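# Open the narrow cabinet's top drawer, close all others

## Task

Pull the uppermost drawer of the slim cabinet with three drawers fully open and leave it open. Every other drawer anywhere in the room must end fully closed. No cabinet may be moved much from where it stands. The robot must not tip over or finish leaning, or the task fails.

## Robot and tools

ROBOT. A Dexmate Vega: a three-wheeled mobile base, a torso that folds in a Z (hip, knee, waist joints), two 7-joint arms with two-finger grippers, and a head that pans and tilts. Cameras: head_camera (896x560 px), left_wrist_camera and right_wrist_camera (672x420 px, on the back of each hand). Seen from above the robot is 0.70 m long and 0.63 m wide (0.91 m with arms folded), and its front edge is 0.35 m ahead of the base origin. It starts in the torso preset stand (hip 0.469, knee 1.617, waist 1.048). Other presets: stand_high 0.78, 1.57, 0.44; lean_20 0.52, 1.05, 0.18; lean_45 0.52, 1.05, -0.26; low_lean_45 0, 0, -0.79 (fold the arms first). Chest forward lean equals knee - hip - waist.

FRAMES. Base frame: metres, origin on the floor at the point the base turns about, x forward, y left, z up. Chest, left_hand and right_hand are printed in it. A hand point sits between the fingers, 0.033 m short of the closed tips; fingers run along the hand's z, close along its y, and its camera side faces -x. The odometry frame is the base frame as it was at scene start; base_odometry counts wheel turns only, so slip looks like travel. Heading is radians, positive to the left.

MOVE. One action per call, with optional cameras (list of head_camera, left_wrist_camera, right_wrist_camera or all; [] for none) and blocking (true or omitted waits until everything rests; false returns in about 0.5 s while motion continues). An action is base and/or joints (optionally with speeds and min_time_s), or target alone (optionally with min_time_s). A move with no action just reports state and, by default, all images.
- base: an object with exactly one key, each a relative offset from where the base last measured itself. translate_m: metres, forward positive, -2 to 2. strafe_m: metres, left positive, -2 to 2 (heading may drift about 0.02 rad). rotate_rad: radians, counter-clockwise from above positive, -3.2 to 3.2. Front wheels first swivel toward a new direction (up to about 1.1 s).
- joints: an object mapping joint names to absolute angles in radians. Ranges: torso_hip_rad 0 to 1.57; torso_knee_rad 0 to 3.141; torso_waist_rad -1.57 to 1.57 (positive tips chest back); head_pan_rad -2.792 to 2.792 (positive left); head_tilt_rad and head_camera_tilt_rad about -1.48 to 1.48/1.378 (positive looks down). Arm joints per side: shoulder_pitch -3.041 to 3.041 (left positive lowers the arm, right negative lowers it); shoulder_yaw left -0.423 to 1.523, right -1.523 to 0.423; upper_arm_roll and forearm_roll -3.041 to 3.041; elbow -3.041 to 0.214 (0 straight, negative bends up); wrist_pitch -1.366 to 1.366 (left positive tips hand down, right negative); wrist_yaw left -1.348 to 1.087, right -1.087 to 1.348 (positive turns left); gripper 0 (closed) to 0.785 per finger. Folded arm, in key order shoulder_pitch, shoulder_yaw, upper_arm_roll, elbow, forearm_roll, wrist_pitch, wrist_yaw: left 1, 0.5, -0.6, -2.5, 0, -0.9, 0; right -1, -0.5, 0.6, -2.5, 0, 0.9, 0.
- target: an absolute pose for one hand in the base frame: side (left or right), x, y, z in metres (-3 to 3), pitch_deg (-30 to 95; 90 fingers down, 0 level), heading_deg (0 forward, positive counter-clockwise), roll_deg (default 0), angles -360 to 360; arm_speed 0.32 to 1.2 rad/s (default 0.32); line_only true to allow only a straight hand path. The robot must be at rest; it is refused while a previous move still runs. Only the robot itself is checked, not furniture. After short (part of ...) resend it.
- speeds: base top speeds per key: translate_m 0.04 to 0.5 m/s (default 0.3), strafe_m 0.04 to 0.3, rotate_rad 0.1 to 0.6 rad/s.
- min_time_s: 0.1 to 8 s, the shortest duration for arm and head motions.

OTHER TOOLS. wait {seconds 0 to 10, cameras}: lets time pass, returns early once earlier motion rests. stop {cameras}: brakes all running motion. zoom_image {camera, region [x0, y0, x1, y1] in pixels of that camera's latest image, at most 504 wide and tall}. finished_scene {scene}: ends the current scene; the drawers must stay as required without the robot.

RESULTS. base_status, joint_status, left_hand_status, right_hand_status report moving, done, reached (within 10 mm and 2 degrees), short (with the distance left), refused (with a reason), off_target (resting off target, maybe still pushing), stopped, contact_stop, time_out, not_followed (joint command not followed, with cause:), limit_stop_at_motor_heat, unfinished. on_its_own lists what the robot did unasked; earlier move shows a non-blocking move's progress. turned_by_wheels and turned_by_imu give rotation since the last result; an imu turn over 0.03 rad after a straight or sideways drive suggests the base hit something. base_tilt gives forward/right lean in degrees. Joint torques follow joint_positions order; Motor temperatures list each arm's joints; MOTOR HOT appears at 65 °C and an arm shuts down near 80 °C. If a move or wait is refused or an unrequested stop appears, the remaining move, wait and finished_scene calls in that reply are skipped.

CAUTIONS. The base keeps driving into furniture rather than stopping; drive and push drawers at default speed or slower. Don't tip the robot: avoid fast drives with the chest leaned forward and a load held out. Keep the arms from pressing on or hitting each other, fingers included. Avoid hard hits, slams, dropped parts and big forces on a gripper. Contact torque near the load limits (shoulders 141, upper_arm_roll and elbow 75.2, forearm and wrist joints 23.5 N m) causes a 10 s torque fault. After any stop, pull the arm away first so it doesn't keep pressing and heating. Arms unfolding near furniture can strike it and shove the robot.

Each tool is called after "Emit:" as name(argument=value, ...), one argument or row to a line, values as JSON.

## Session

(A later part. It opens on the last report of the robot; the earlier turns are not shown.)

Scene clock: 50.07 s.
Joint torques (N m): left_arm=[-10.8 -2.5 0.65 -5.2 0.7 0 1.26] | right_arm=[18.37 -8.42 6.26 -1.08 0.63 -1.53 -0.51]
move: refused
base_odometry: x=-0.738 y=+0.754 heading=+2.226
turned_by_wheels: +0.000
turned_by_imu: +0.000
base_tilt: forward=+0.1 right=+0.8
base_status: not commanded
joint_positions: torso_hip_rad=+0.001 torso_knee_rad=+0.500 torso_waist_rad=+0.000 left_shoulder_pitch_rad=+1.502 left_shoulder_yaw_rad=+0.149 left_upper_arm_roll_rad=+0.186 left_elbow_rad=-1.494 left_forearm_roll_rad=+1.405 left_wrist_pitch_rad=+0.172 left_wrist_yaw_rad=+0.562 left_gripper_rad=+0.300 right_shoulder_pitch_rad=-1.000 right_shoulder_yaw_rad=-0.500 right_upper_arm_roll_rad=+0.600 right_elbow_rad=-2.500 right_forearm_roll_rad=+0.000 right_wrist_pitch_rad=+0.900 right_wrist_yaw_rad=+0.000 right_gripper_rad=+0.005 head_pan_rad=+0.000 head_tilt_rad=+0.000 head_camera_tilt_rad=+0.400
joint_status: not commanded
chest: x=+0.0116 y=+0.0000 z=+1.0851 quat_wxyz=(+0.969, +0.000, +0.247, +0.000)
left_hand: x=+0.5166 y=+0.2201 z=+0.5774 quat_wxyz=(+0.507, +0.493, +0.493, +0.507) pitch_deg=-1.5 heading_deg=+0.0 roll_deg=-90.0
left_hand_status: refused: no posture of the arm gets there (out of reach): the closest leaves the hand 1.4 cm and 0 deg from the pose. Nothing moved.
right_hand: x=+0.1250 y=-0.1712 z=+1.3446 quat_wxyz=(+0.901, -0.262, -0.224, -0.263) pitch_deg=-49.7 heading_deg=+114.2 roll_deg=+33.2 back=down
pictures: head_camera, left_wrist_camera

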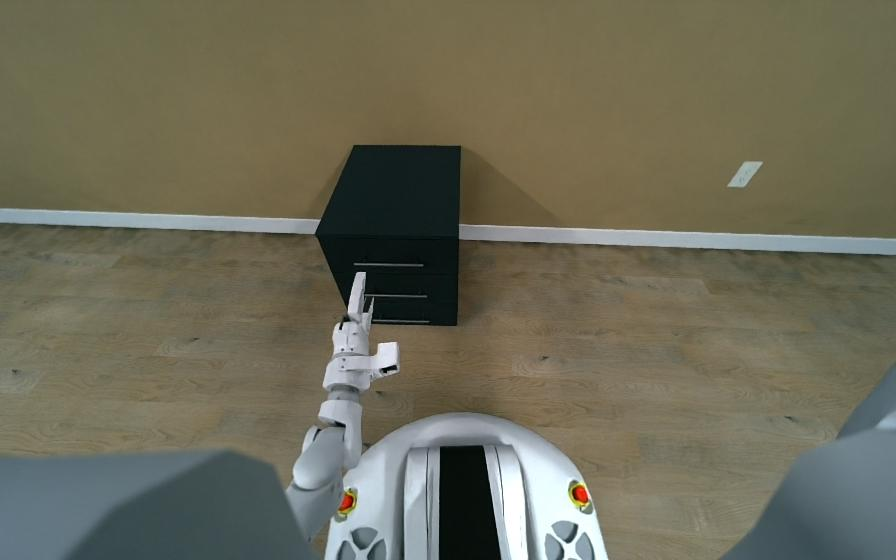

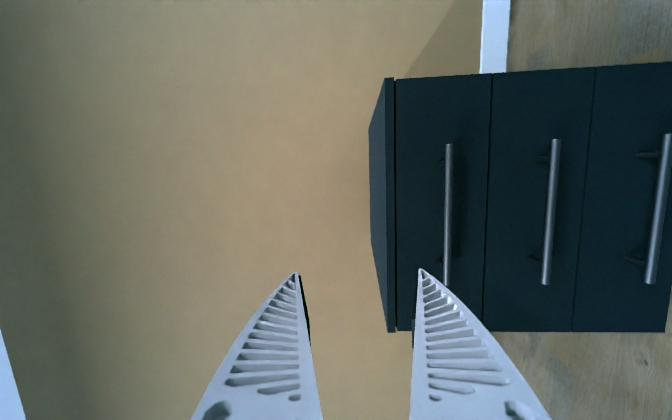

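Emit:
move(
  target={"side": "left", "x": 0.51, "y": 0.18, "z": 0.425, "pitch_deg": 0, "heading_deg": 0, "roll_deg": -90, "arm_speed": 0.6},
  cameras=["left_wrist_camera", "head_camera"],
)

Emit:
zoom_image(
  camera="head_camera",
  region=[250, 150, 550, 450],
)

Scene clock: 50.93 s.
Joint torques (N m): left_arm=[-10.91 -2.42 0.63 -5.08 0.67 0.13 1.25] | right_arm=[18.21 -8.36 6.33 -1.23 0.65 -1.57 -0.49]
move: refused
base_odometry: x=-0.738 y=+0.754 heading=+2.226
turned_by_wheels: +0.000
turned_by_imu: +0.000
base_tilt: forward=+0.0 right=+0.7
base_status: not commanded
joint_positions: torso_hip_rad=+0.001 torso_knee_rad=+0.500 torso_waist_rad=+0.000 left_shoulder_pitch_rad=+1.500 left_shoulder_yaw_rad=+0.149 left_upper_arm_roll_rad=+0.186 left_elbow_rad=-1.494 left_forearm_roll_rad=+1.405 left_wrist_pitch_rad=+0.172 left_wrist_yaw_rad=+0.562 left_gripper_rad=+0.300 right_shoulder_pitch_rad=-1.000 right_shoulder_yaw_rad=-0.500 right_upper_arm_roll_rad=+0.600 right_elbow_rad=-2.500 right_forearm_roll_rad=+0.000 right_wrist_pitch_rad=+0.900 right_wrist_yaw_rad=+0.000 right_gripper_rad=+0.005 head_pan_rad=+0.000 head_tilt_rad=+0.000 head_camera_tilt_rad=+0.400
joint_status: not commanded
chest: x=+0.0116 y=+0.0000 z=+1.0851 quat_wxyz=(+0.969, +0.000, +0.247, +0.000)
left_hand: x=+0.5175 y=+0.2201 z=+0.5782 quat_wxyz=(+0.507, +0.493, +0.493, +0.507) pitch_deg=-1.6 heading_deg=+0.0 roll_deg=-90.0
left_hand_status: refused: no posture of the arm gets there (out of reach): the closest leaves the hand 2.4 cm and 0 deg from the pose. Nothing moved.
right_hand: x=+0.1250 y=-0.1712 z=+1.3446 quat_wxyz=(+0.901, -0.262, -0.224, -0.263) pitch_deg=-49.7 heading_deg=+114.2 roll_deg=+33.2 back=down
pictures: head_camera, left_wrist_camera

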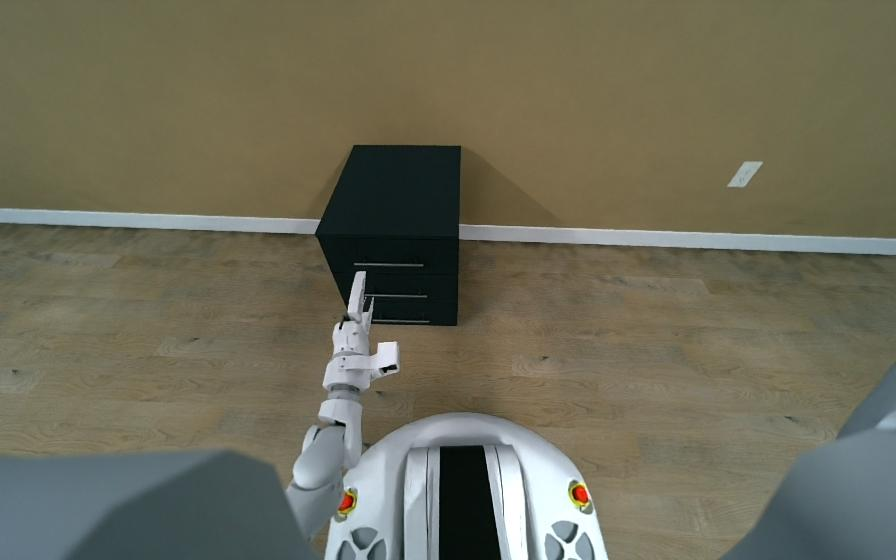

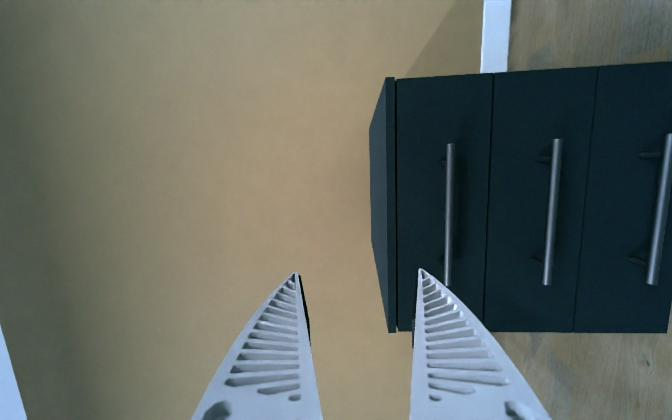

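Scaled by 1.680 from the camera's image (finer frame: 960x600).

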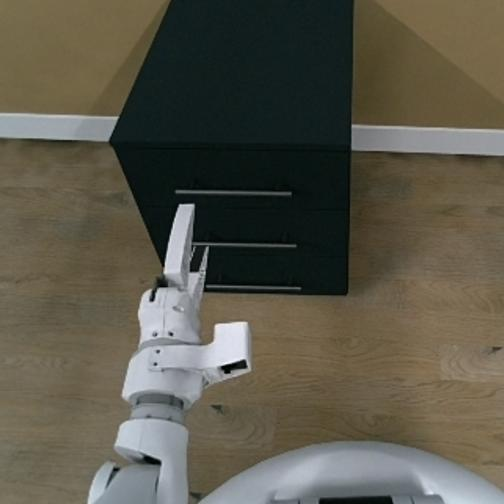

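Emit:
move(
  joints={"torso_hip_rad": 0, "torso_knee_rad": 0.15, "torso_waist_rad": -0.35, "head_camera_tilt_rad": 0.3},
)

Emit:
move(
  target={"side": "left", "x": 0.55, "y": 0.18, "z": 0.425, "pitch_deg": 0, "heading_deg": 0, "roll_deg": -90, "arm_speed": 0.6},
  cameras=["left_wrist_camera", "head_camera"],
)

Emit:
zoom_image(
  camera="head_camera",
  region=[250, 150, 550, 450],
)

Scene clock: 53.97 s.
Joint torques (N m): left_arm=[-11.28 -2.46 0.61 -5.13 0.67 0.24 1.23] | right_arm=[18.19 -8.56 6.38 -1.13 0.62 -1.61 -0.46]
move: done
base_odometry: x=-0.738 y=+0.754 heading=+2.226
turned_by_wheels: +0.000
turned_by_imu: +0.000
base_tilt: forward=+0.1 right=+0.8
base_status: not commanded
joint_positions: torso_hip_rad=+0.001 torso_knee_rad=+0.150 torso_waist_rad=-0.350 left_shoulder_pitch_rad=+1.500 left_shoulder_yaw_rad=+0.149 left_upper_arm_roll_rad=+0.186 left_elbow_rad=-1.494 left_forearm_roll_rad=+1.405 left_wrist_pitch_rad=+0.172 left_wrist_yaw_rad=+0.562 left_gripper_rad=+0.300 right_shoulder_pitch_rad=-1.000 right_shoulder_yaw_rad=-0.500 right_upper_arm_roll_rad=+0.600 right_elbow_rad=-2.500 right_forearm_roll_rad=+0.000 right_wrist_pitch_rad=+0.900 right_wrist_yaw_rad=+0.000 right_gripper_rad=+0.005 head_pan_rad=+0.000 head_tilt_rad=+0.000 head_camera_tilt_rad=+0.300
joint_status: all done
chest: x=-0.0657 y=+0.0000 z=+0.9616 quat_wxyz=(+0.969, +0.000, +0.247, +0.000)
left_hand: x=+0.4401 y=+0.2201 z=+0.4547 quat_wxyz=(+0.507, +0.493, +0.493, +0.507) pitch_deg=-1.6 heading_deg=+0.0 roll_deg=-90.0
right_hand: x=+0.0477 y=-0.1712 z=+1.2211 quat_wxyz=(+0.901, -0.262, -0.224, -0.263) pitch_deg=-49.7 heading_deg=+114.2 roll_deg=+33.2 back=down
pictures: none

Scene clock: 54.27 s.
Joint torques (N m): left_arm=[-11.38 -2.58 0.54 -5.08 0.66 0.23 1.22] | right_arm=[18.22 -8.65 6.35 -1.14 0.63 -1.62 -0.46]
move: refused
base_odometry: x=-0.738 y=+0.754 heading=+2.226
turned_by_wheels: +0.000
turned_by_imu: +0.000
base_tilt: forward=+0.1 right=+0.8
base_status: not commanded
joint_positions: torso_hip_rad=+0.001 torso_knee_rad=+0.150 torso_waist_rad=-0.350 left_shoulder_pitch_rad=+1.500 left_shoulder_yaw_rad=+0.149 left_upper_arm_roll_rad=+0.186 left_elbow_rad=-1.494 left_forearm_roll_rad=+1.405 left_wrist_pitch_rad=+0.172 left_wrist_yaw_rad=+0.562 left_gripper_rad=+0.300 right_shoulder_pitch_rad=-1.000 right_shoulder_yaw_rad=-0.500 right_upper_arm_roll_rad=+0.600 right_elbow_rad=-2.500 right_forearm_roll_rad=+0.000 right_wrist_pitch_rad=+0.900 right_wrist_yaw_rad=+0.000 right_gripper_rad=+0.005 head_pan_rad=+0.000 head_tilt_rad=+0.000 head_camera_tilt_rad=+0.300
joint_status: not commanded
chest: x=-0.0657 y=+0.0000 z=+0.9616 quat_wxyz=(+0.969, +0.000, +0.247, +0.000)
left_hand: x=+0.4401 y=+0.2201 z=+0.4547 quat_wxyz=(+0.507, +0.493, +0.493, +0.507) pitch_deg=-1.6 heading_deg=+0.0 roll_deg=-90.0
left_hand_status: refused: the arm stands too near the robot already: the left wrist into the base, as the model's coarse spheres have them (needs 2.0 cm clear). Nothing moved. Move it clear with "joints".
right_hand: x=+0.0477 y=-0.1712 z=+1.2211 quat_wxyz=(+0.901, -0.262, -0.224, -0.263) pitch_deg=-49.7 heading_deg=+114.2 roll_deg=+33.2 back=down
pictures: head_camera, left_wrist_camera

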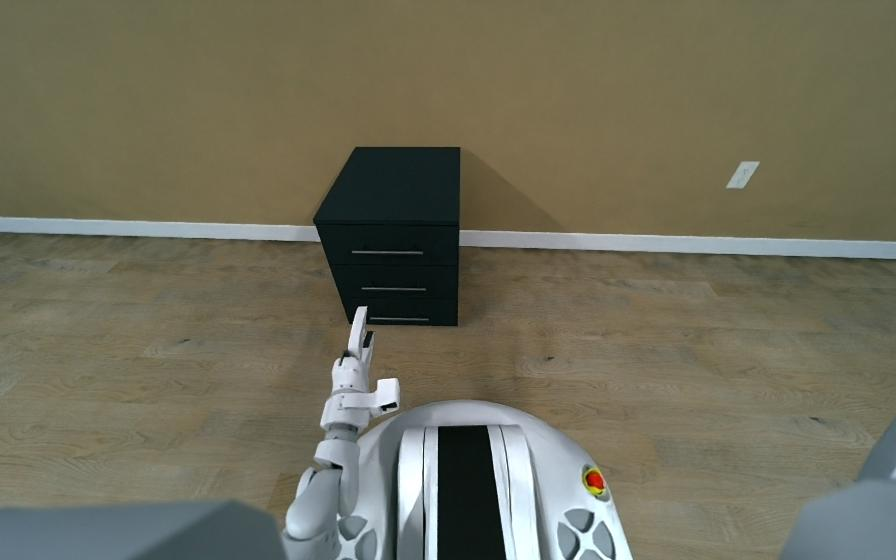

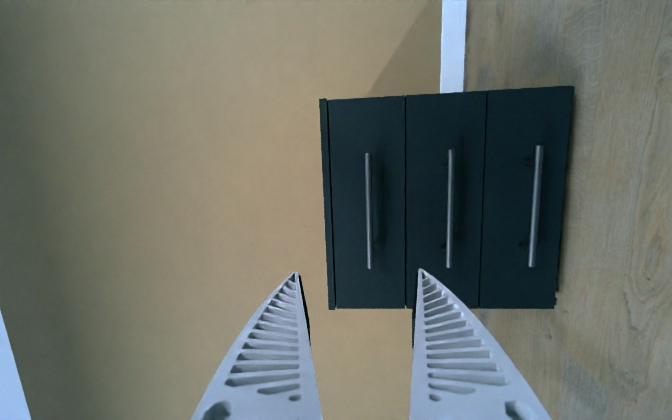

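Scaled by 1.680 from the camera's image (finer frame: 960x600).

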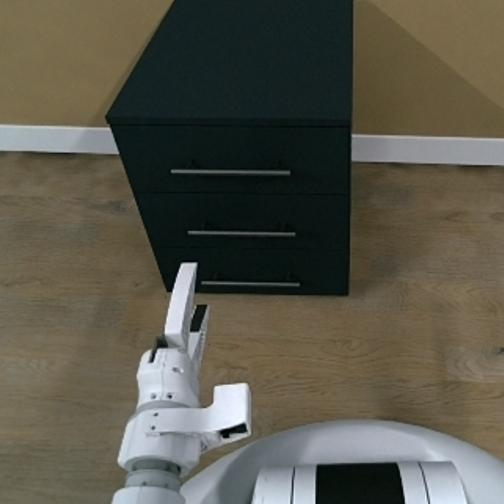

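Emit:
move(
  joints={"left_shoulder_pitch_rad": 1.25},
)

Emit:
move(
  target={"side": "left", "x": 0.57, "y": 0.19, "z": 0.415, "pitch_deg": 0, "heading_deg": 0, "roll_deg": -90, "arm_speed": 0.6},
  cameras=["left_wrist_camera", "head_camera"],
)

Emit:
zoom_image(
  camera="head_camera",
  region=[250, 150, 550, 450],
)

Scene clock: 57.33 s.
Joint torques (N m): left_arm=[-18.46 -2.47 -0.12 -5.76 0.62 0.28 1.19] | right_arm=[18.12 -8.8 6.37 -0.94 0.63 -1.52 -0.43]
move: done
base_odometry: x=-0.738 y=+0.754 heading=+2.226
turned_by_wheels: +0.000
turned_by_imu: +0.000
base_tilt: forward=+0.1 right=+0.8
base_status: not commanded
joint_positions: torso_hip_rad=+0.001 torso_knee_rad=+0.150 torso_waist_rad=-0.350 left_shoulder_pitch_rad=+1.254 left_shoulder_yaw_rad=+0.149 left_upper_arm_roll_rad=+0.186 left_elbow_rad=-1.494 left_forearm_roll_rad=+1.405 left_wrist_pitch_rad=+0.172 left_wrist_yaw_rad=+0.562 left_gripper_rad=+0.300 right_shoulder_pitch_rad=-1.000 right_shoulder_yaw_rad=-0.500 right_upper_arm_roll_rad=+0.600 right_elbow_rad=-2.500 right_forearm_roll_rad=+0.000 right_wrist_pitch_rad=+0.900 right_wrist_yaw_rad=+0.000 right_gripper_rad=+0.005 head_pan_rad=+0.000 head_tilt_rad=+0.000 head_camera_tilt_rad=+0.300
joint_status: all done
chest: x=-0.0657 y=+0.0000 z=+0.9616 quat_wxyz=(+0.969, +0.000, +0.247, +0.000)
left_hand: x=+0.5484 y=+0.2202 z=+0.5933 quat_wxyz=(+0.564, +0.427, +0.427, +0.564) pitch_deg=-15.7 heading_deg=+0.0 roll_deg=-90.0
right_hand: x=+0.0477 y=-0.1712 z=+1.2211 quat_wxyz=(+0.901, -0.262, -0.224, -0.263) pitch_deg=-49.7 heading_deg=+114.2 roll_deg=+33.2 back=down
pictures: none

Scene clock: 57.63 s.
Joint torques (N m): left_arm=[-18.55 -2.44 -0.17 -5.84 0.62 0.25 1.18] | right_arm=[18 -8.8 6.4 -0.93 0.61 -1.49 -0.41]
move: refused
base_odometry: x=-0.738 y=+0.754 heading=+2.226
turned_by_wheels: +0.000
turned_by_imu: +0.000
base_tilt: forward=+0.0 right=+0.8
base_status: not commanded
joint_positions: torso_hip_rad=+0.001 torso_knee_rad=+0.150 torso_waist_rad=-0.350 left_shoulder_pitch_rad=+1.252 left_shoulder_yaw_rad=+0.149 left_upper_arm_roll_rad=+0.186 left_elbow_rad=-1.494 left_forearm_roll_rad=+1.405 left_wrist_pitch_rad=+0.172 left_wrist_yaw_rad=+0.562 left_gripper_rad=+0.300 right_shoulder_pitch_rad=-1.000 right_shoulder_yaw_rad=-0.500 right_upper_arm_roll_rad=+0.600 right_elbow_rad=-2.500 right_forearm_roll_rad=+0.000 right_wrist_pitch_rad=+0.900 right_wrist_yaw_rad=+0.000 right_gripper_rad=+0.005 head_pan_rad=+0.000 head_tilt_rad=+0.000 head_camera_tilt_rad=+0.300
joint_status: not commanded
chest: x=-0.0657 y=+0.0000 z=+0.9616 quat_wxyz=(+0.969, +0.000, +0.247, +0.000)
left_hand: x=+0.5492 y=+0.2202 z=+0.5946 quat_wxyz=(+0.564, +0.426, +0.426, +0.564) pitch_deg=-15.9 heading_deg=+0.0 roll_deg=-90.0
left_hand_status: refused: the best posture that gets there brings the left wrist into the base, as the model's coarse spheres have them (needs 2.6 cm clear). Nothing moved.
right_hand: x=+0.0477 y=-0.1712 z=+1.2211 quat_wxyz=(+0.901, -0.262, -0.224, -0.263) pitch_deg=-49.7 heading_deg=+114.2 roll_deg=+33.2 back=down
pictures: head_camera, left_wrist_camera

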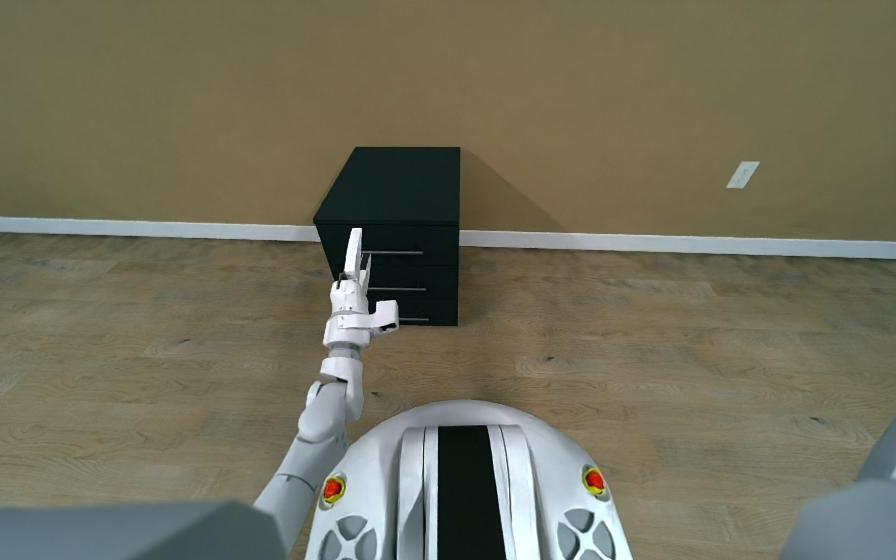

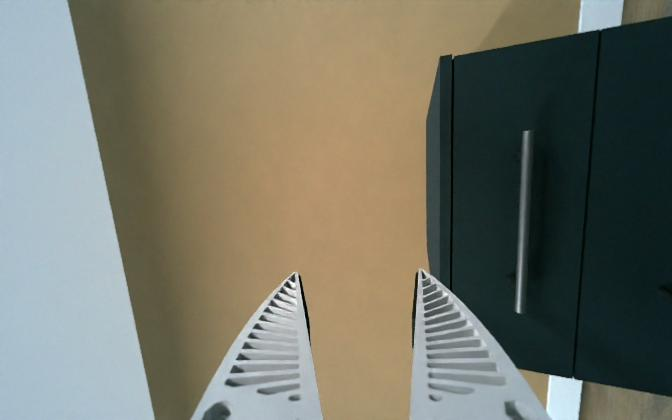

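Scaled by 1.680 from the camera's image (finer frame: 960x600).

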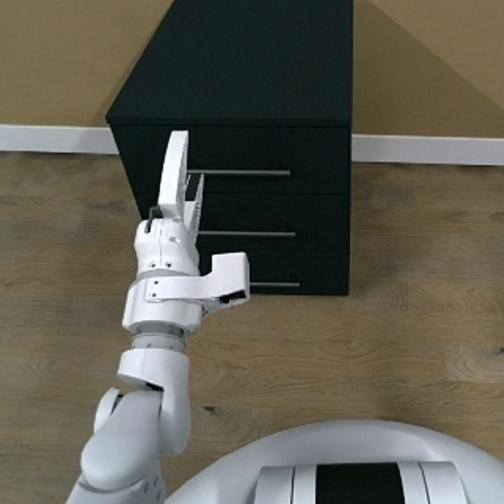

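Emit:
move(
  target={"side": "left", "x": 0.60, "y": 0.19, "z": 0.42, "pitch_deg": 20, "heading_deg": 0, "roll_deg": -90, "arm_speed": 0.6},
  cameras=["left_wrist_camera", "head_camera"],
)

Emit:
zoom_image(
  camera="head_camera",
  region=[250, 150, 550, 450],
)

Scene clock: 60.87 s.
Joint torques (N m): left_arm=[-22.27 -3.74 0.32 -6.15 0.75 0.38 0.62] | right_arm=[18.23 -8.8 6.34 -0.89 0.64 -1.86 -0.39]
move: done
base_odometry: x=-0.738 y=+0.754 heading=+2.226
turned_by_wheels: +0.000
turned_by_imu: +0.000
base_tilt: forward=+0.0 right=+0.8
base_status: not commanded
joint_positions: torso_hip_rad=+0.001 torso_knee_rad=+0.150 torso_waist_rad=-0.350 left_shoulder_pitch_rad=+1.082 left_shoulder_yaw_rad=+0.104 left_upper_arm_roll_rad=+0.248 left_elbow_rad=-1.375 left_forearm_roll_rad=+1.418 left_wrist_pitch_rad=+0.221 left_wrist_yaw_rad=-0.109 left_gripper_rad=+0.300 right_shoulder_pitch_rad=-1.000 right_shoulder_yaw_rad=-0.500 right_upper_arm_roll_rad=+0.600 right_elbow_rad=-2.500 right_forearm_roll_rad=+0.000 right_wrist_pitch_rad=+0.900 right_wrist_yaw_rad=+0.000 right_gripper_rad=+0.005 head_pan_rad=+0.000 head_tilt_rad=+0.000 head_camera_tilt_rad=+0.300
joint_status: not commanded
chest: x=-0.0657 y=+0.0000 z=+0.9616 quat_wxyz=(+0.969, +0.000, +0.247, +0.000)
left_hand: x=+0.5998 y=+0.1904 z=+0.4208 quat_wxyz=(+0.407, +0.578, +0.579, +0.407) pitch_deg=+19.8 heading_deg=+0.0 roll_deg=-90.0
left_hand_status: reached (straight line, planned for 1.5 s): 1 mm and 0.2 deg off.
right_hand: x=+0.0477 y=-0.1712 z=+1.2211 quat_wxyz=(+0.901, -0.262, -0.224, -0.263) pitch_deg=-49.7 heading_deg=+114.2 roll_deg=+33.2 back=down
pictures: head_camera, left_wrist_camera

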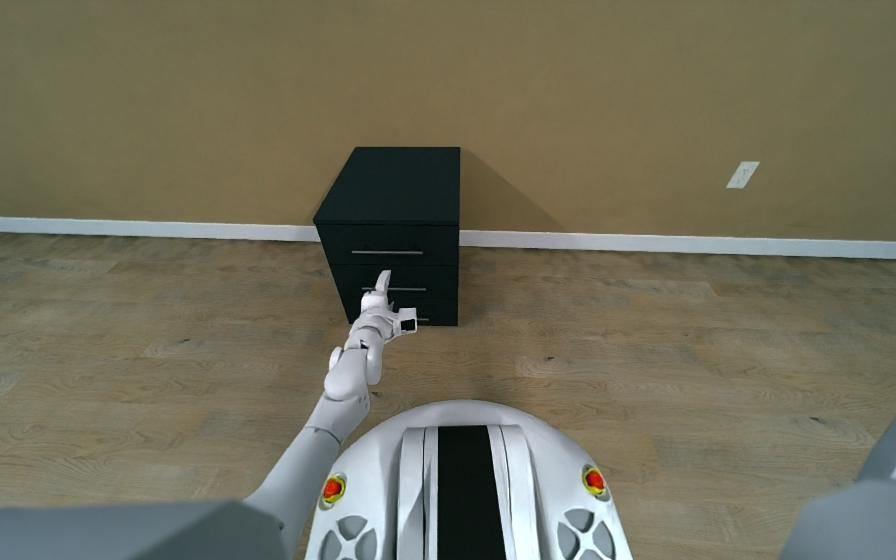

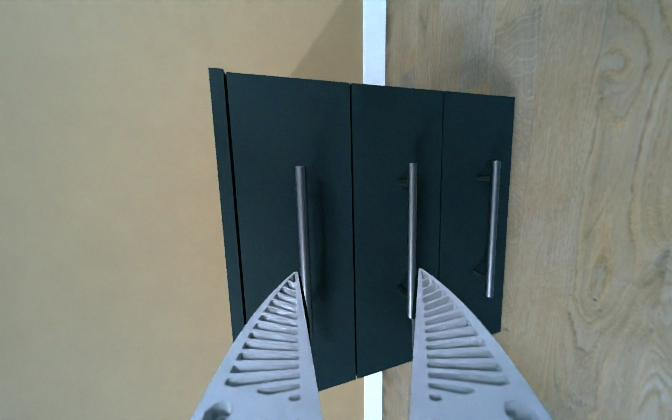

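Scaled by 1.680 from the camera's image (finer frame: 960x600).

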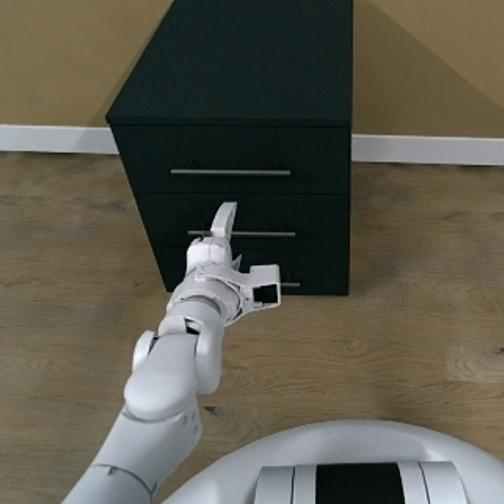

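Emit:
move(
  base={"translate_m": 0.09},
  speeds={"translate_m": 0.15},
  cameras=["left_wrist_camera", "head_camera"],
)

Emit:
zoom_image(
  camera="head_camera",
  region=[250, 150, 550, 450],
)

Scene clock: 63.03 s.
Joint torques (N m): left_arm=[-22.33 -3.93 0.11 -6.02 0.75 0.41 0.64] | right_arm=[18.21 -8.44 6.33 -0.86 0.64 -1.79 -0.37]
move: done
base_odometry: x=-0.793 y=+0.825 heading=+2.225
turned_by_wheels: -0.001
turned_by_imu: -0.001
base_tilt: forward=+0.0 right=+0.8
base_status: done
joint_positions: torso_hip_rad=+0.001 torso_knee_rad=+0.150 torso_waist_rad=-0.350 left_shoulder_pitch_rad=+1.081 left_shoulder_yaw_rad=+0.103 left_upper_arm_roll_rad=+0.248 left_elbow_rad=-1.374 left_forearm_roll_rad=+1.418 left_wrist_pitch_rad=+0.221 left_wrist_yaw_rad=-0.113 left_gripper_rad=+0.300 right_shoulder_pitch_rad=-1.000 right_shoulder_yaw_rad=-0.500 right_upper_arm_roll_rad=+0.600 right_elbow_rad=-2.500 right_forearm_roll_rad=+0.000 right_wrist_pitch_rad=+0.900 right_wrist_yaw_rad=+0.000 right_gripper_rad=+0.005 head_pan_rad=+0.000 head_tilt_rad=+0.000 head_camera_tilt_rad=+0.300
joint_status: not commanded
chest: x=-0.0657 y=+0.0000 z=+0.9616 quat_wxyz=(+0.969, +0.000, +0.247, +0.000)
left_hand: x=+0.5998 y=+0.1902 z=+0.4198 quat_wxyz=(+0.405, +0.579, +0.579, +0.406) pitch_deg=+20.0 heading_deg=+0.0 roll_deg=-90.0
right_hand: x=+0.0477 y=-0.1712 z=+1.2211 quat_wxyz=(+0.901, -0.262, -0.224, -0.263) pitch_deg=-49.7 heading_deg=+114.2 roll_deg=+33.2 back=down
pictures: head_camera, left_wrist_camera

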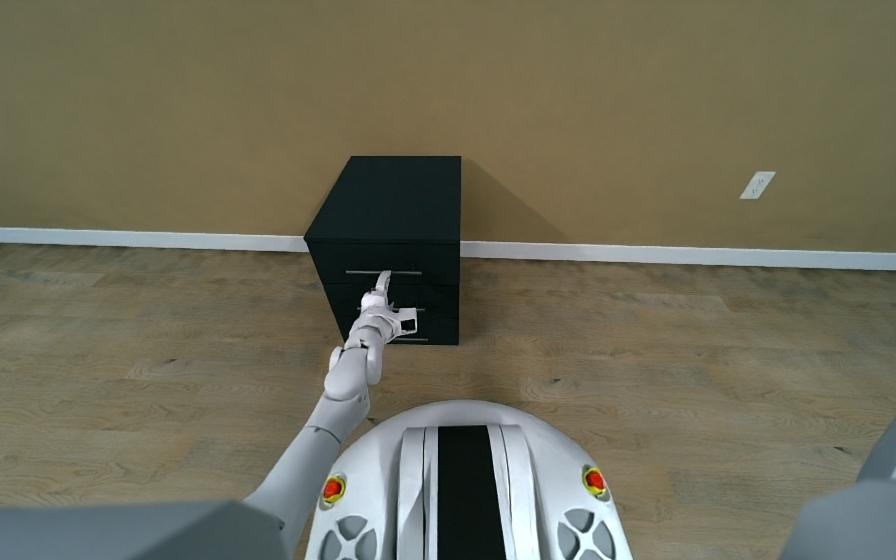

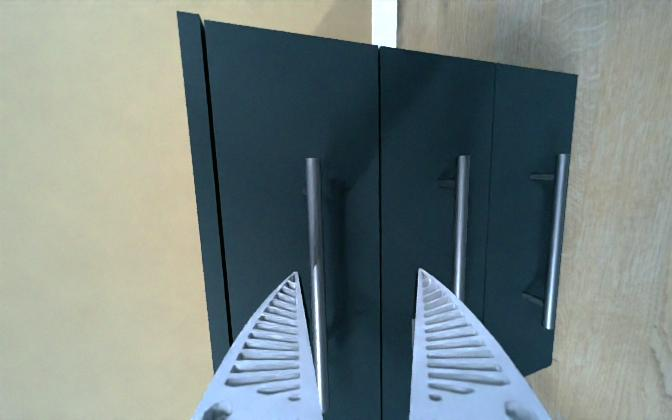

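Scaled by 1.680 from the camera's image (finer frame: 960x600).

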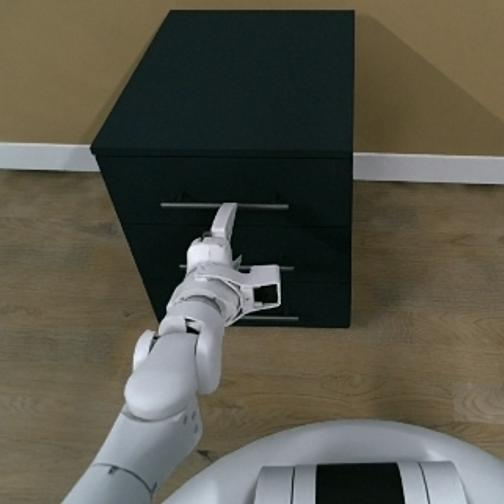

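Emit:
move(
  target={"side": "left", "x": 0.655, "y": 0.19, "z": 0.426, "pitch_deg": 20, "heading_deg": 0, "roll_deg": -90, "line_only": true},
  cameras=["left_wrist_camera", "head_camera"],
)

Emit:
zoom_image(
  camera="head_camera",
  region=[300, 200, 500, 400],
)

Scene clock: 65.50 s.
Joint torques (N m): left_arm=[-29.17 -4.75 -0.16 -3.98 -0.25 -0.13 -0.3] | right_arm=[18.09 -8.22 6.39 -0.93 0.65 -1.52 -0.33]
move: done
base_odometry: x=-0.793 y=+0.825 heading=+2.225
turned_by_wheels: +0.000
turned_by_imu: +0.000
base_tilt: forward=+0.1 right=+0.7
base_status: not commanded
joint_positions: torso_hip_rad=+0.001 torso_knee_rad=+0.150 torso_waist_rad=-0.350 left_shoulder_pitch_rad=+0.900 left_shoulder_yaw_rad=+0.076 left_upper_arm_roll_rad=+0.248 left_elbow_rad=-1.160 left_forearm_roll_rad=+1.399 left_wrist_pitch_rad=+0.196 left_wrist_yaw_rad=-0.083 left_gripper_rad=+0.300 right_shoulder_pitch_rad=-1.000 right_shoulder_yaw_rad=-0.500 right_upper_arm_roll_rad=+0.600 right_elbow_rad=-2.500 right_forearm_roll_rad=+0.000 right_wrist_pitch_rad=+0.900 right_wrist_yaw_rad=+0.000 right_gripper_rad=+0.005 head_pan_rad=+0.000 head_tilt_rad=+0.000 head_camera_tilt_rad=+0.300
joint_status: not commanded
chest: x=-0.0658 y=+0.0000 z=+0.9616 quat_wxyz=(+0.969, +0.000, +0.247, +0.000)
left_hand: x=+0.6540 y=+0.1902 z=+0.4259 quat_wxyz=(+0.406, +0.579, +0.579, +0.406) pitch_deg=+20.0 heading_deg=+0.0 roll_deg=-90.0
left_hand_status: reached (straight line, planned for 1.0 s): 1 mm and 0.0 deg off.
right_hand: x=+0.0475 y=-0.1712 z=+1.2211 quat_wxyz=(+0.901, -0.262, -0.224, -0.263) pitch_deg=-49.7 heading_deg=+114.3 roll_deg=+33.2 back=down
pictures: head_camera, left_wrist_camera

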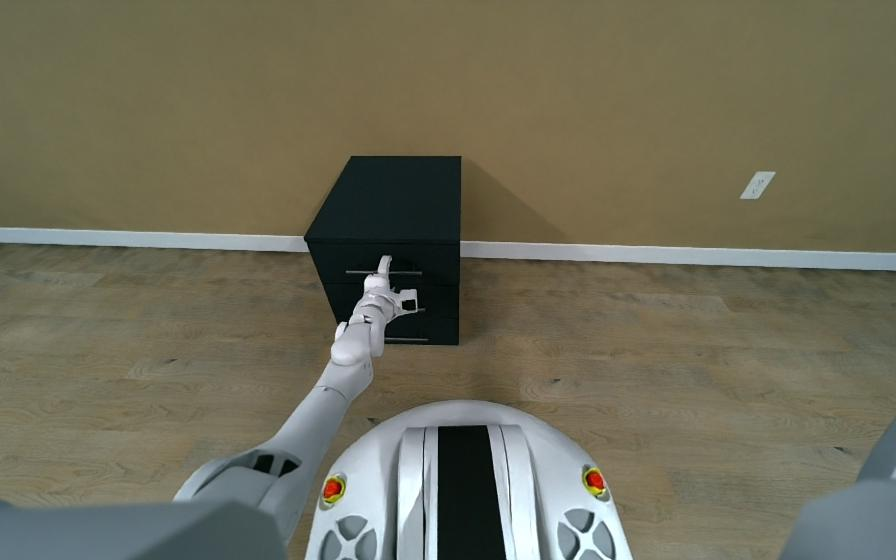

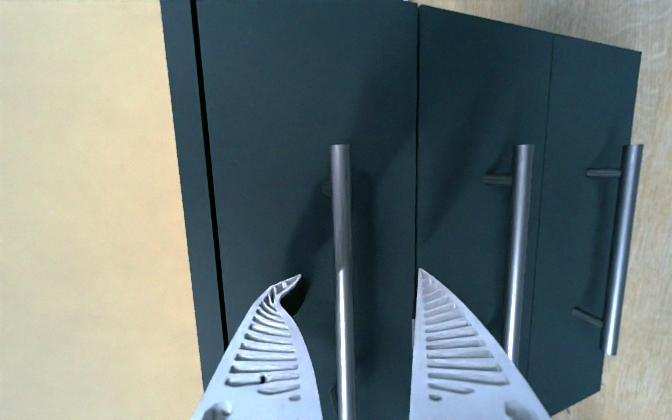

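Scaled by 2.520 from the camera's image (finer frame: 960x600).

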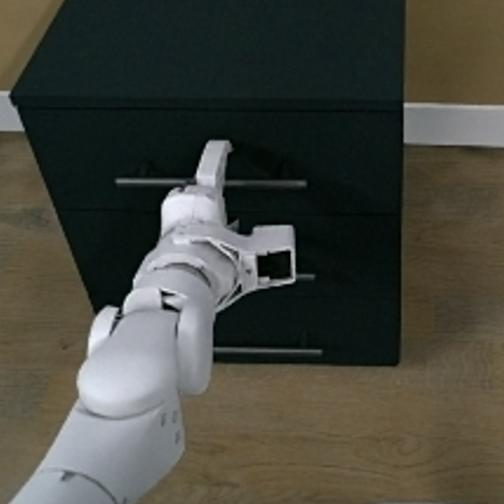

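Emit:
move(
  joints={"left_gripper_rad": 0.0},
  cameras=["left_wrist_camera"],
)

Emit:
move(
  base={"translate_m": -0.1},
  speeds={"translate_m": 0.1},
  cameras=["left_wrist_camera", "head_camera"],
)

Scene clock: 66.60 s.
Joint torques (N m): left_arm=[-13.18 -3.78 -0.76 0.48 -0.46 0.11 -1.77] | right_arm=[18.12 -8.24 6.44 -0.93 0.67 -1.52 -0.36]
move: done
base_odometry: x=-0.793 y=+0.825 heading=+2.225
turned_by_wheels: +0.000
turned_by_imu: +0.000
base_tilt: forward=+0.1 right=+0.8
base_status: not commanded
joint_positions: torso_hip_rad=+0.001 torso_knee_rad=+0.150 torso_waist_rad=-0.350 left_shoulder_pitch_rad=+0.897 left_shoulder_yaw_rad=+0.076 left_upper_arm_roll_rad=+0.248 left_elbow_rad=-1.157 left_forearm_roll_rad=+1.399 left_wrist_pitch_rad=+0.195 left_wrist_yaw_rad=-0.082 left_gripper_rad=+0.000 right_shoulder_pitch_rad=-1.000 right_shoulder_yaw_rad=-0.500 right_upper_arm_roll_rad=+0.600 right_elbow_rad=-2.500 right_forearm_roll_rad=+0.000 right_wrist_pitch_rad=+0.900 right_wrist_yaw_rad=+0.000 right_gripper_rad=+0.005 head_pan_rad=+0.000 head_tilt_rad=+0.000 head_camera_tilt_rad=+0.300
joint_status: all done
chest: x=-0.0659 y=+0.0000 z=+0.9616 quat_wxyz=(+0.969, +0.000, +0.247, +0.000)
left_hand: x=+0.6553 y=+0.1901 z=+0.4270 quat_wxyz=(+0.406, +0.579, +0.579, +0.406) pitch_deg=+19.9 heading_deg=+0.0 roll_deg=-90.0
right_hand: x=+0.0475 y=-0.1712 z=+1.2211 quat_wxyz=(+0.901, -0.262, -0.224, -0.263) pitch_deg=-49.7 heading_deg=+114.3 roll_deg=+33.2 back=down

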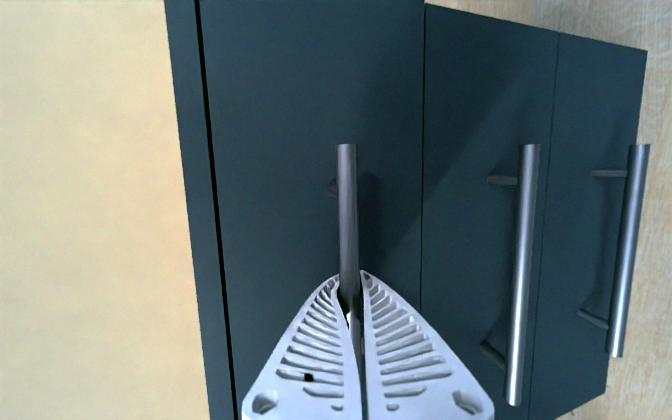

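Scene clock: 68.40 s.
Joint torques (N m): left_arm=[-11.31 -4.28 -0.6 -0.96 -0.53 -1.2 -1.91] | right_arm=[18.05 -8.34 6.38 -0.9 0.68 -1.6 -0.38]
move: done
base_odometry: x=-0.732 y=+0.746 heading=+2.225
turned_by_wheels: +0.000
turned_by_imu: +0.001
base_tilt: forward=+0.1 right=+0.8
base_status: done
joint_positions: torso_hip_rad=+0.001 torso_knee_rad=+0.150 torso_waist_rad=-0.350 left_shoulder_pitch_rad=+0.896 left_shoulder_yaw_rad=+0.076 left_upper_arm_roll_rad=+0.248 left_elbow_rad=-1.157 left_forearm_roll_rad=+1.399 left_wrist_pitch_rad=+0.196 left_wrist_yaw_rad=-0.082 left_gripper_rad=+0.000 right_shoulder_pitch_rad=-1.000 right_shoulder_yaw_rad=-0.500 right_upper_arm_roll_rad=+0.600 right_elbow_rad=-2.500 right_forearm_roll_rad=+0.000 right_wrist_pitch_rad=+0.900 right_wrist_yaw_rad=+0.000 right_gripper_rad=+0.005 head_pan_rad=+0.000 head_tilt_rad=+0.000 head_camera_tilt_rad=+0.300
joint_status: not commanded
chest: x=-0.0659 y=+0.0000 z=+0.9616 quat_wxyz=(+0.969, +0.000, +0.247, +0.000)
left_hand: x=+0.6554 y=+0.1903 z=+0.4270 quat_wxyz=(+0.406, +0.579, +0.579, +0.406) pitch_deg=+19.9 heading_deg=+0.0 roll_deg=-90.0
right_hand: x=+0.0474 y=-0.1712 z=+1.2211 quat_wxyz=(+0.901, -0.262, -0.224, -0.263) pitch_deg=-49.7 heading_deg=+114.3 roll_deg=+33.2 back=down
pictures: head_camera, left_wrist_camera

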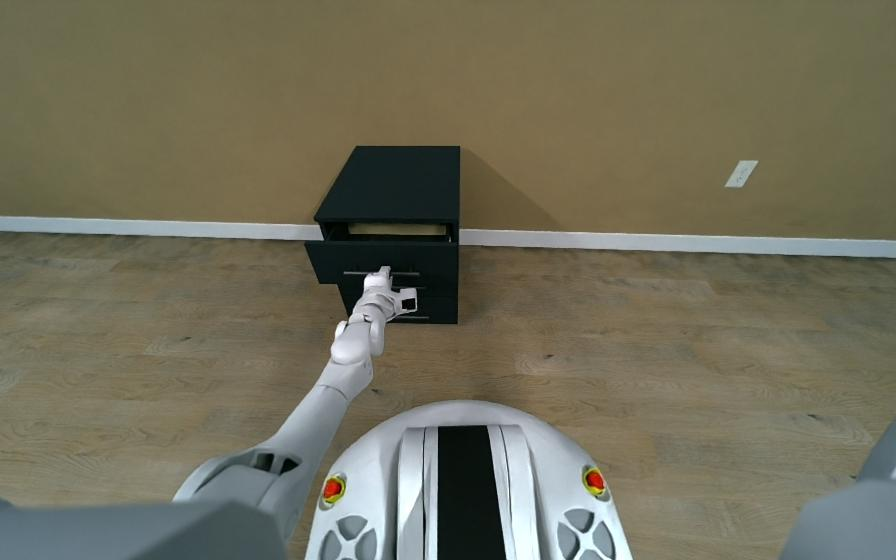

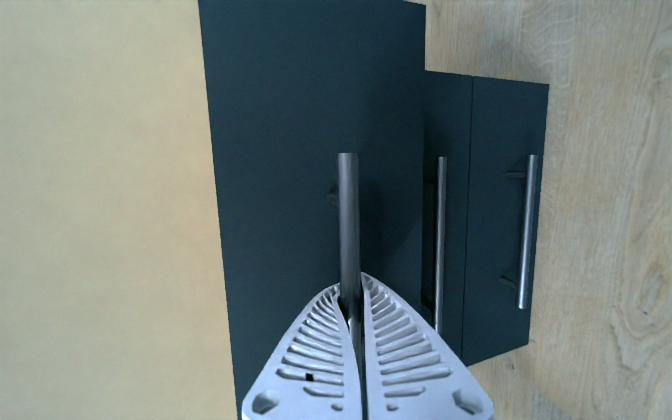

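Emit:
move(
  base={"translate_m": -0.2},
  speeds={"translate_m": 0.12},
  cameras=["left_wrist_camera", "head_camera"],
)

Emit:
move(
  base={"translate_m": -0.05},
  speeds={"translate_m": 0.05},
  cameras=["left_wrist_camera", "head_camera"],
)

Scene clock: 71.30 s.
Joint torques (N m): left_arm=[-10.71 -4.99 2.72 -1.73 -0.58 -3 -1.81] | right_arm=[17.97 -8.2 6.34 -0.7 0.64 -1.53 -0.39]
move: done
base_odometry: x=-0.610 y=+0.587 heading=+2.224
turned_by_wheels: -0.001
turned_by_imu: -0.001
base_tilt: forward=+0.1 right=+0.8
base_status: done
joint_positions: torso_hip_rad=+0.001 torso_knee_rad=+0.150 torso_waist_rad=-0.350 left_shoulder_pitch_rad=+0.896 left_shoulder_yaw_rad=+0.076 left_upper_arm_roll_rad=+0.248 left_elbow_rad=-1.157 left_forearm_roll_rad=+1.399 left_wrist_pitch_rad=+0.196 left_wrist_yaw_rad=-0.082 left_gripper_rad=+0.000 right_shoulder_pitch_rad=-1.000 right_shoulder_yaw_rad=-0.500 right_upper_arm_roll_rad=+0.600 right_elbow_rad=-2.500 right_forearm_roll_rad=+0.000 right_wrist_pitch_rad=+0.900 right_wrist_yaw_rad=+0.000 right_gripper_rad=+0.005 head_pan_rad=+0.000 head_tilt_rad=+0.000 head_camera_tilt_rad=+0.300
joint_status: not commanded
chest: x=-0.0659 y=+0.0000 z=+0.9616 quat_wxyz=(+0.969, +0.000, +0.247, +0.000)
left_hand: x=+0.6554 y=+0.1906 z=+0.4270 quat_wxyz=(+0.406, +0.579, +0.579, +0.407) pitch_deg=+19.9 heading_deg=+0.1 roll_deg=-90.0
right_hand: x=+0.0474 y=-0.1712 z=+1.2211 quat_wxyz=(+0.901, -0.262, -0.224, -0.263) pitch_deg=-49.7 heading_deg=+114.3 roll_deg=+33.2 back=down
pictures: head_camera, left_wrist_camera

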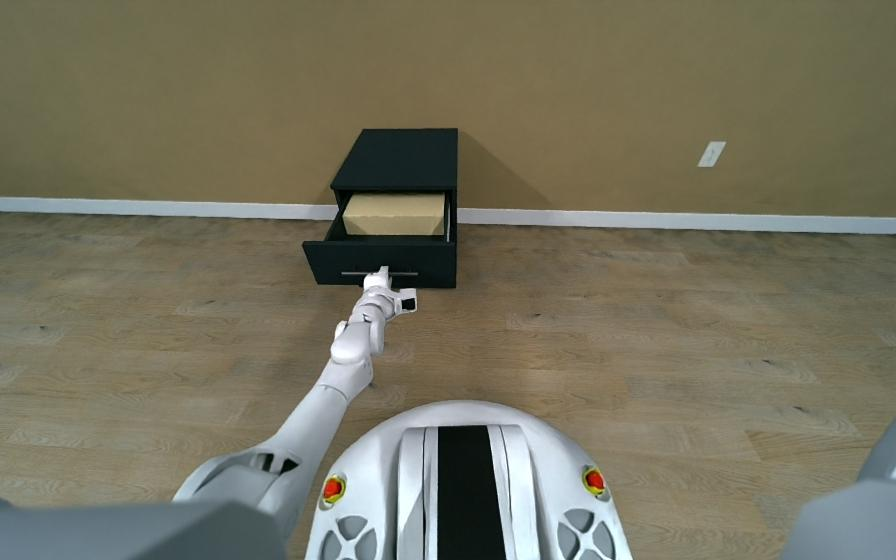

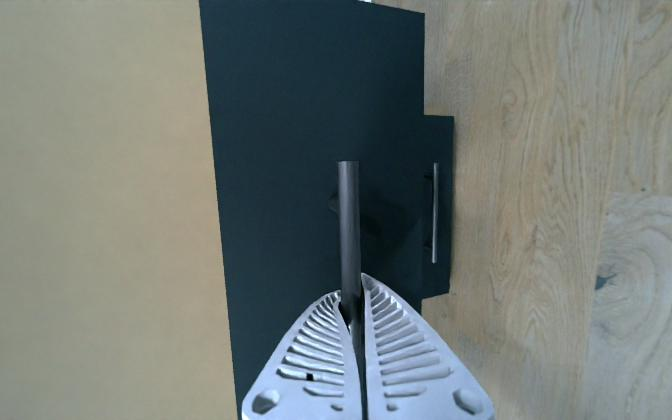

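Scene clock: 72.93 s.
Joint torques (N m): left_arm=[-10.25 -4.85 2.8 -1.81 -0.57 -2.66 -1.79] | right_arm=[17.84 -8.04 6.37 -0.7 0.64 -1.47 -0.37]
move: done
base_odometry: x=-0.580 y=+0.548 heading=+2.223
turned_by_wheels: -0.001
turned_by_imu: -0.001
base_tilt: forward=+0.0 right=+0.8
base_status: done
joint_positions: torso_hip_rad=+0.001 torso_knee_rad=+0.150 torso_waist_rad=-0.350 left_shoulder_pitch_rad=+0.896 left_shoulder_yaw_rad=+0.076 left_upper_arm_roll_rad=+0.248 left_elbow_rad=-1.157 left_forearm_roll_rad=+1.399 left_wrist_pitch_rad=+0.196 left_wrist_yaw_rad=-0.082 left_gripper_rad=+0.000 right_shoulder_pitch_rad=-1.000 right_shoulder_yaw_rad=-0.500 right_upper_arm_roll_rad=+0.600 right_elbow_rad=-2.500 right_forearm_roll_rad=+0.000 right_wrist_pitch_rad=+0.900 right_wrist_yaw_rad=+0.000 right_gripper_rad=+0.005 head_pan_rad=+0.000 head_tilt_rad=+0.000 head_camera_tilt_rad=+0.300
joint_status: not commanded
chest: x=-0.0659 y=+0.0000 z=+0.9616 quat_wxyz=(+0.969, +0.000, +0.247, +0.000)
left_hand: x=+0.6554 y=+0.1906 z=+0.4270 quat_wxyz=(+0.406, +0.579, +0.579, +0.406) pitch_deg=+19.9 heading_deg=+0.1 roll_deg=-90.0
right_hand: x=+0.0474 y=-0.1712 z=+1.2211 quat_wxyz=(+0.901, -0.262, -0.224, -0.263) pitch_deg=-49.7 heading_deg=+114.3 roll_deg=+33.2 back=down
pictures: head_camera, left_wrist_camera

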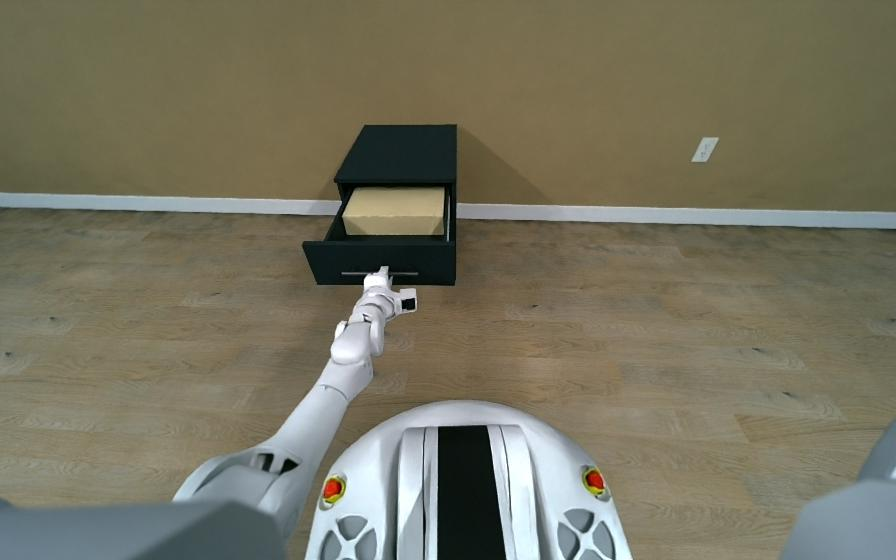

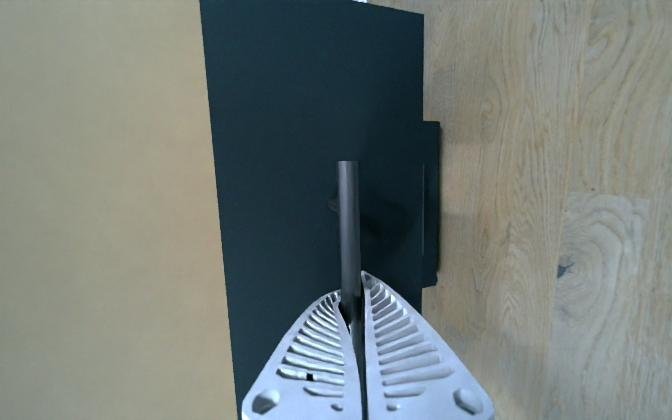

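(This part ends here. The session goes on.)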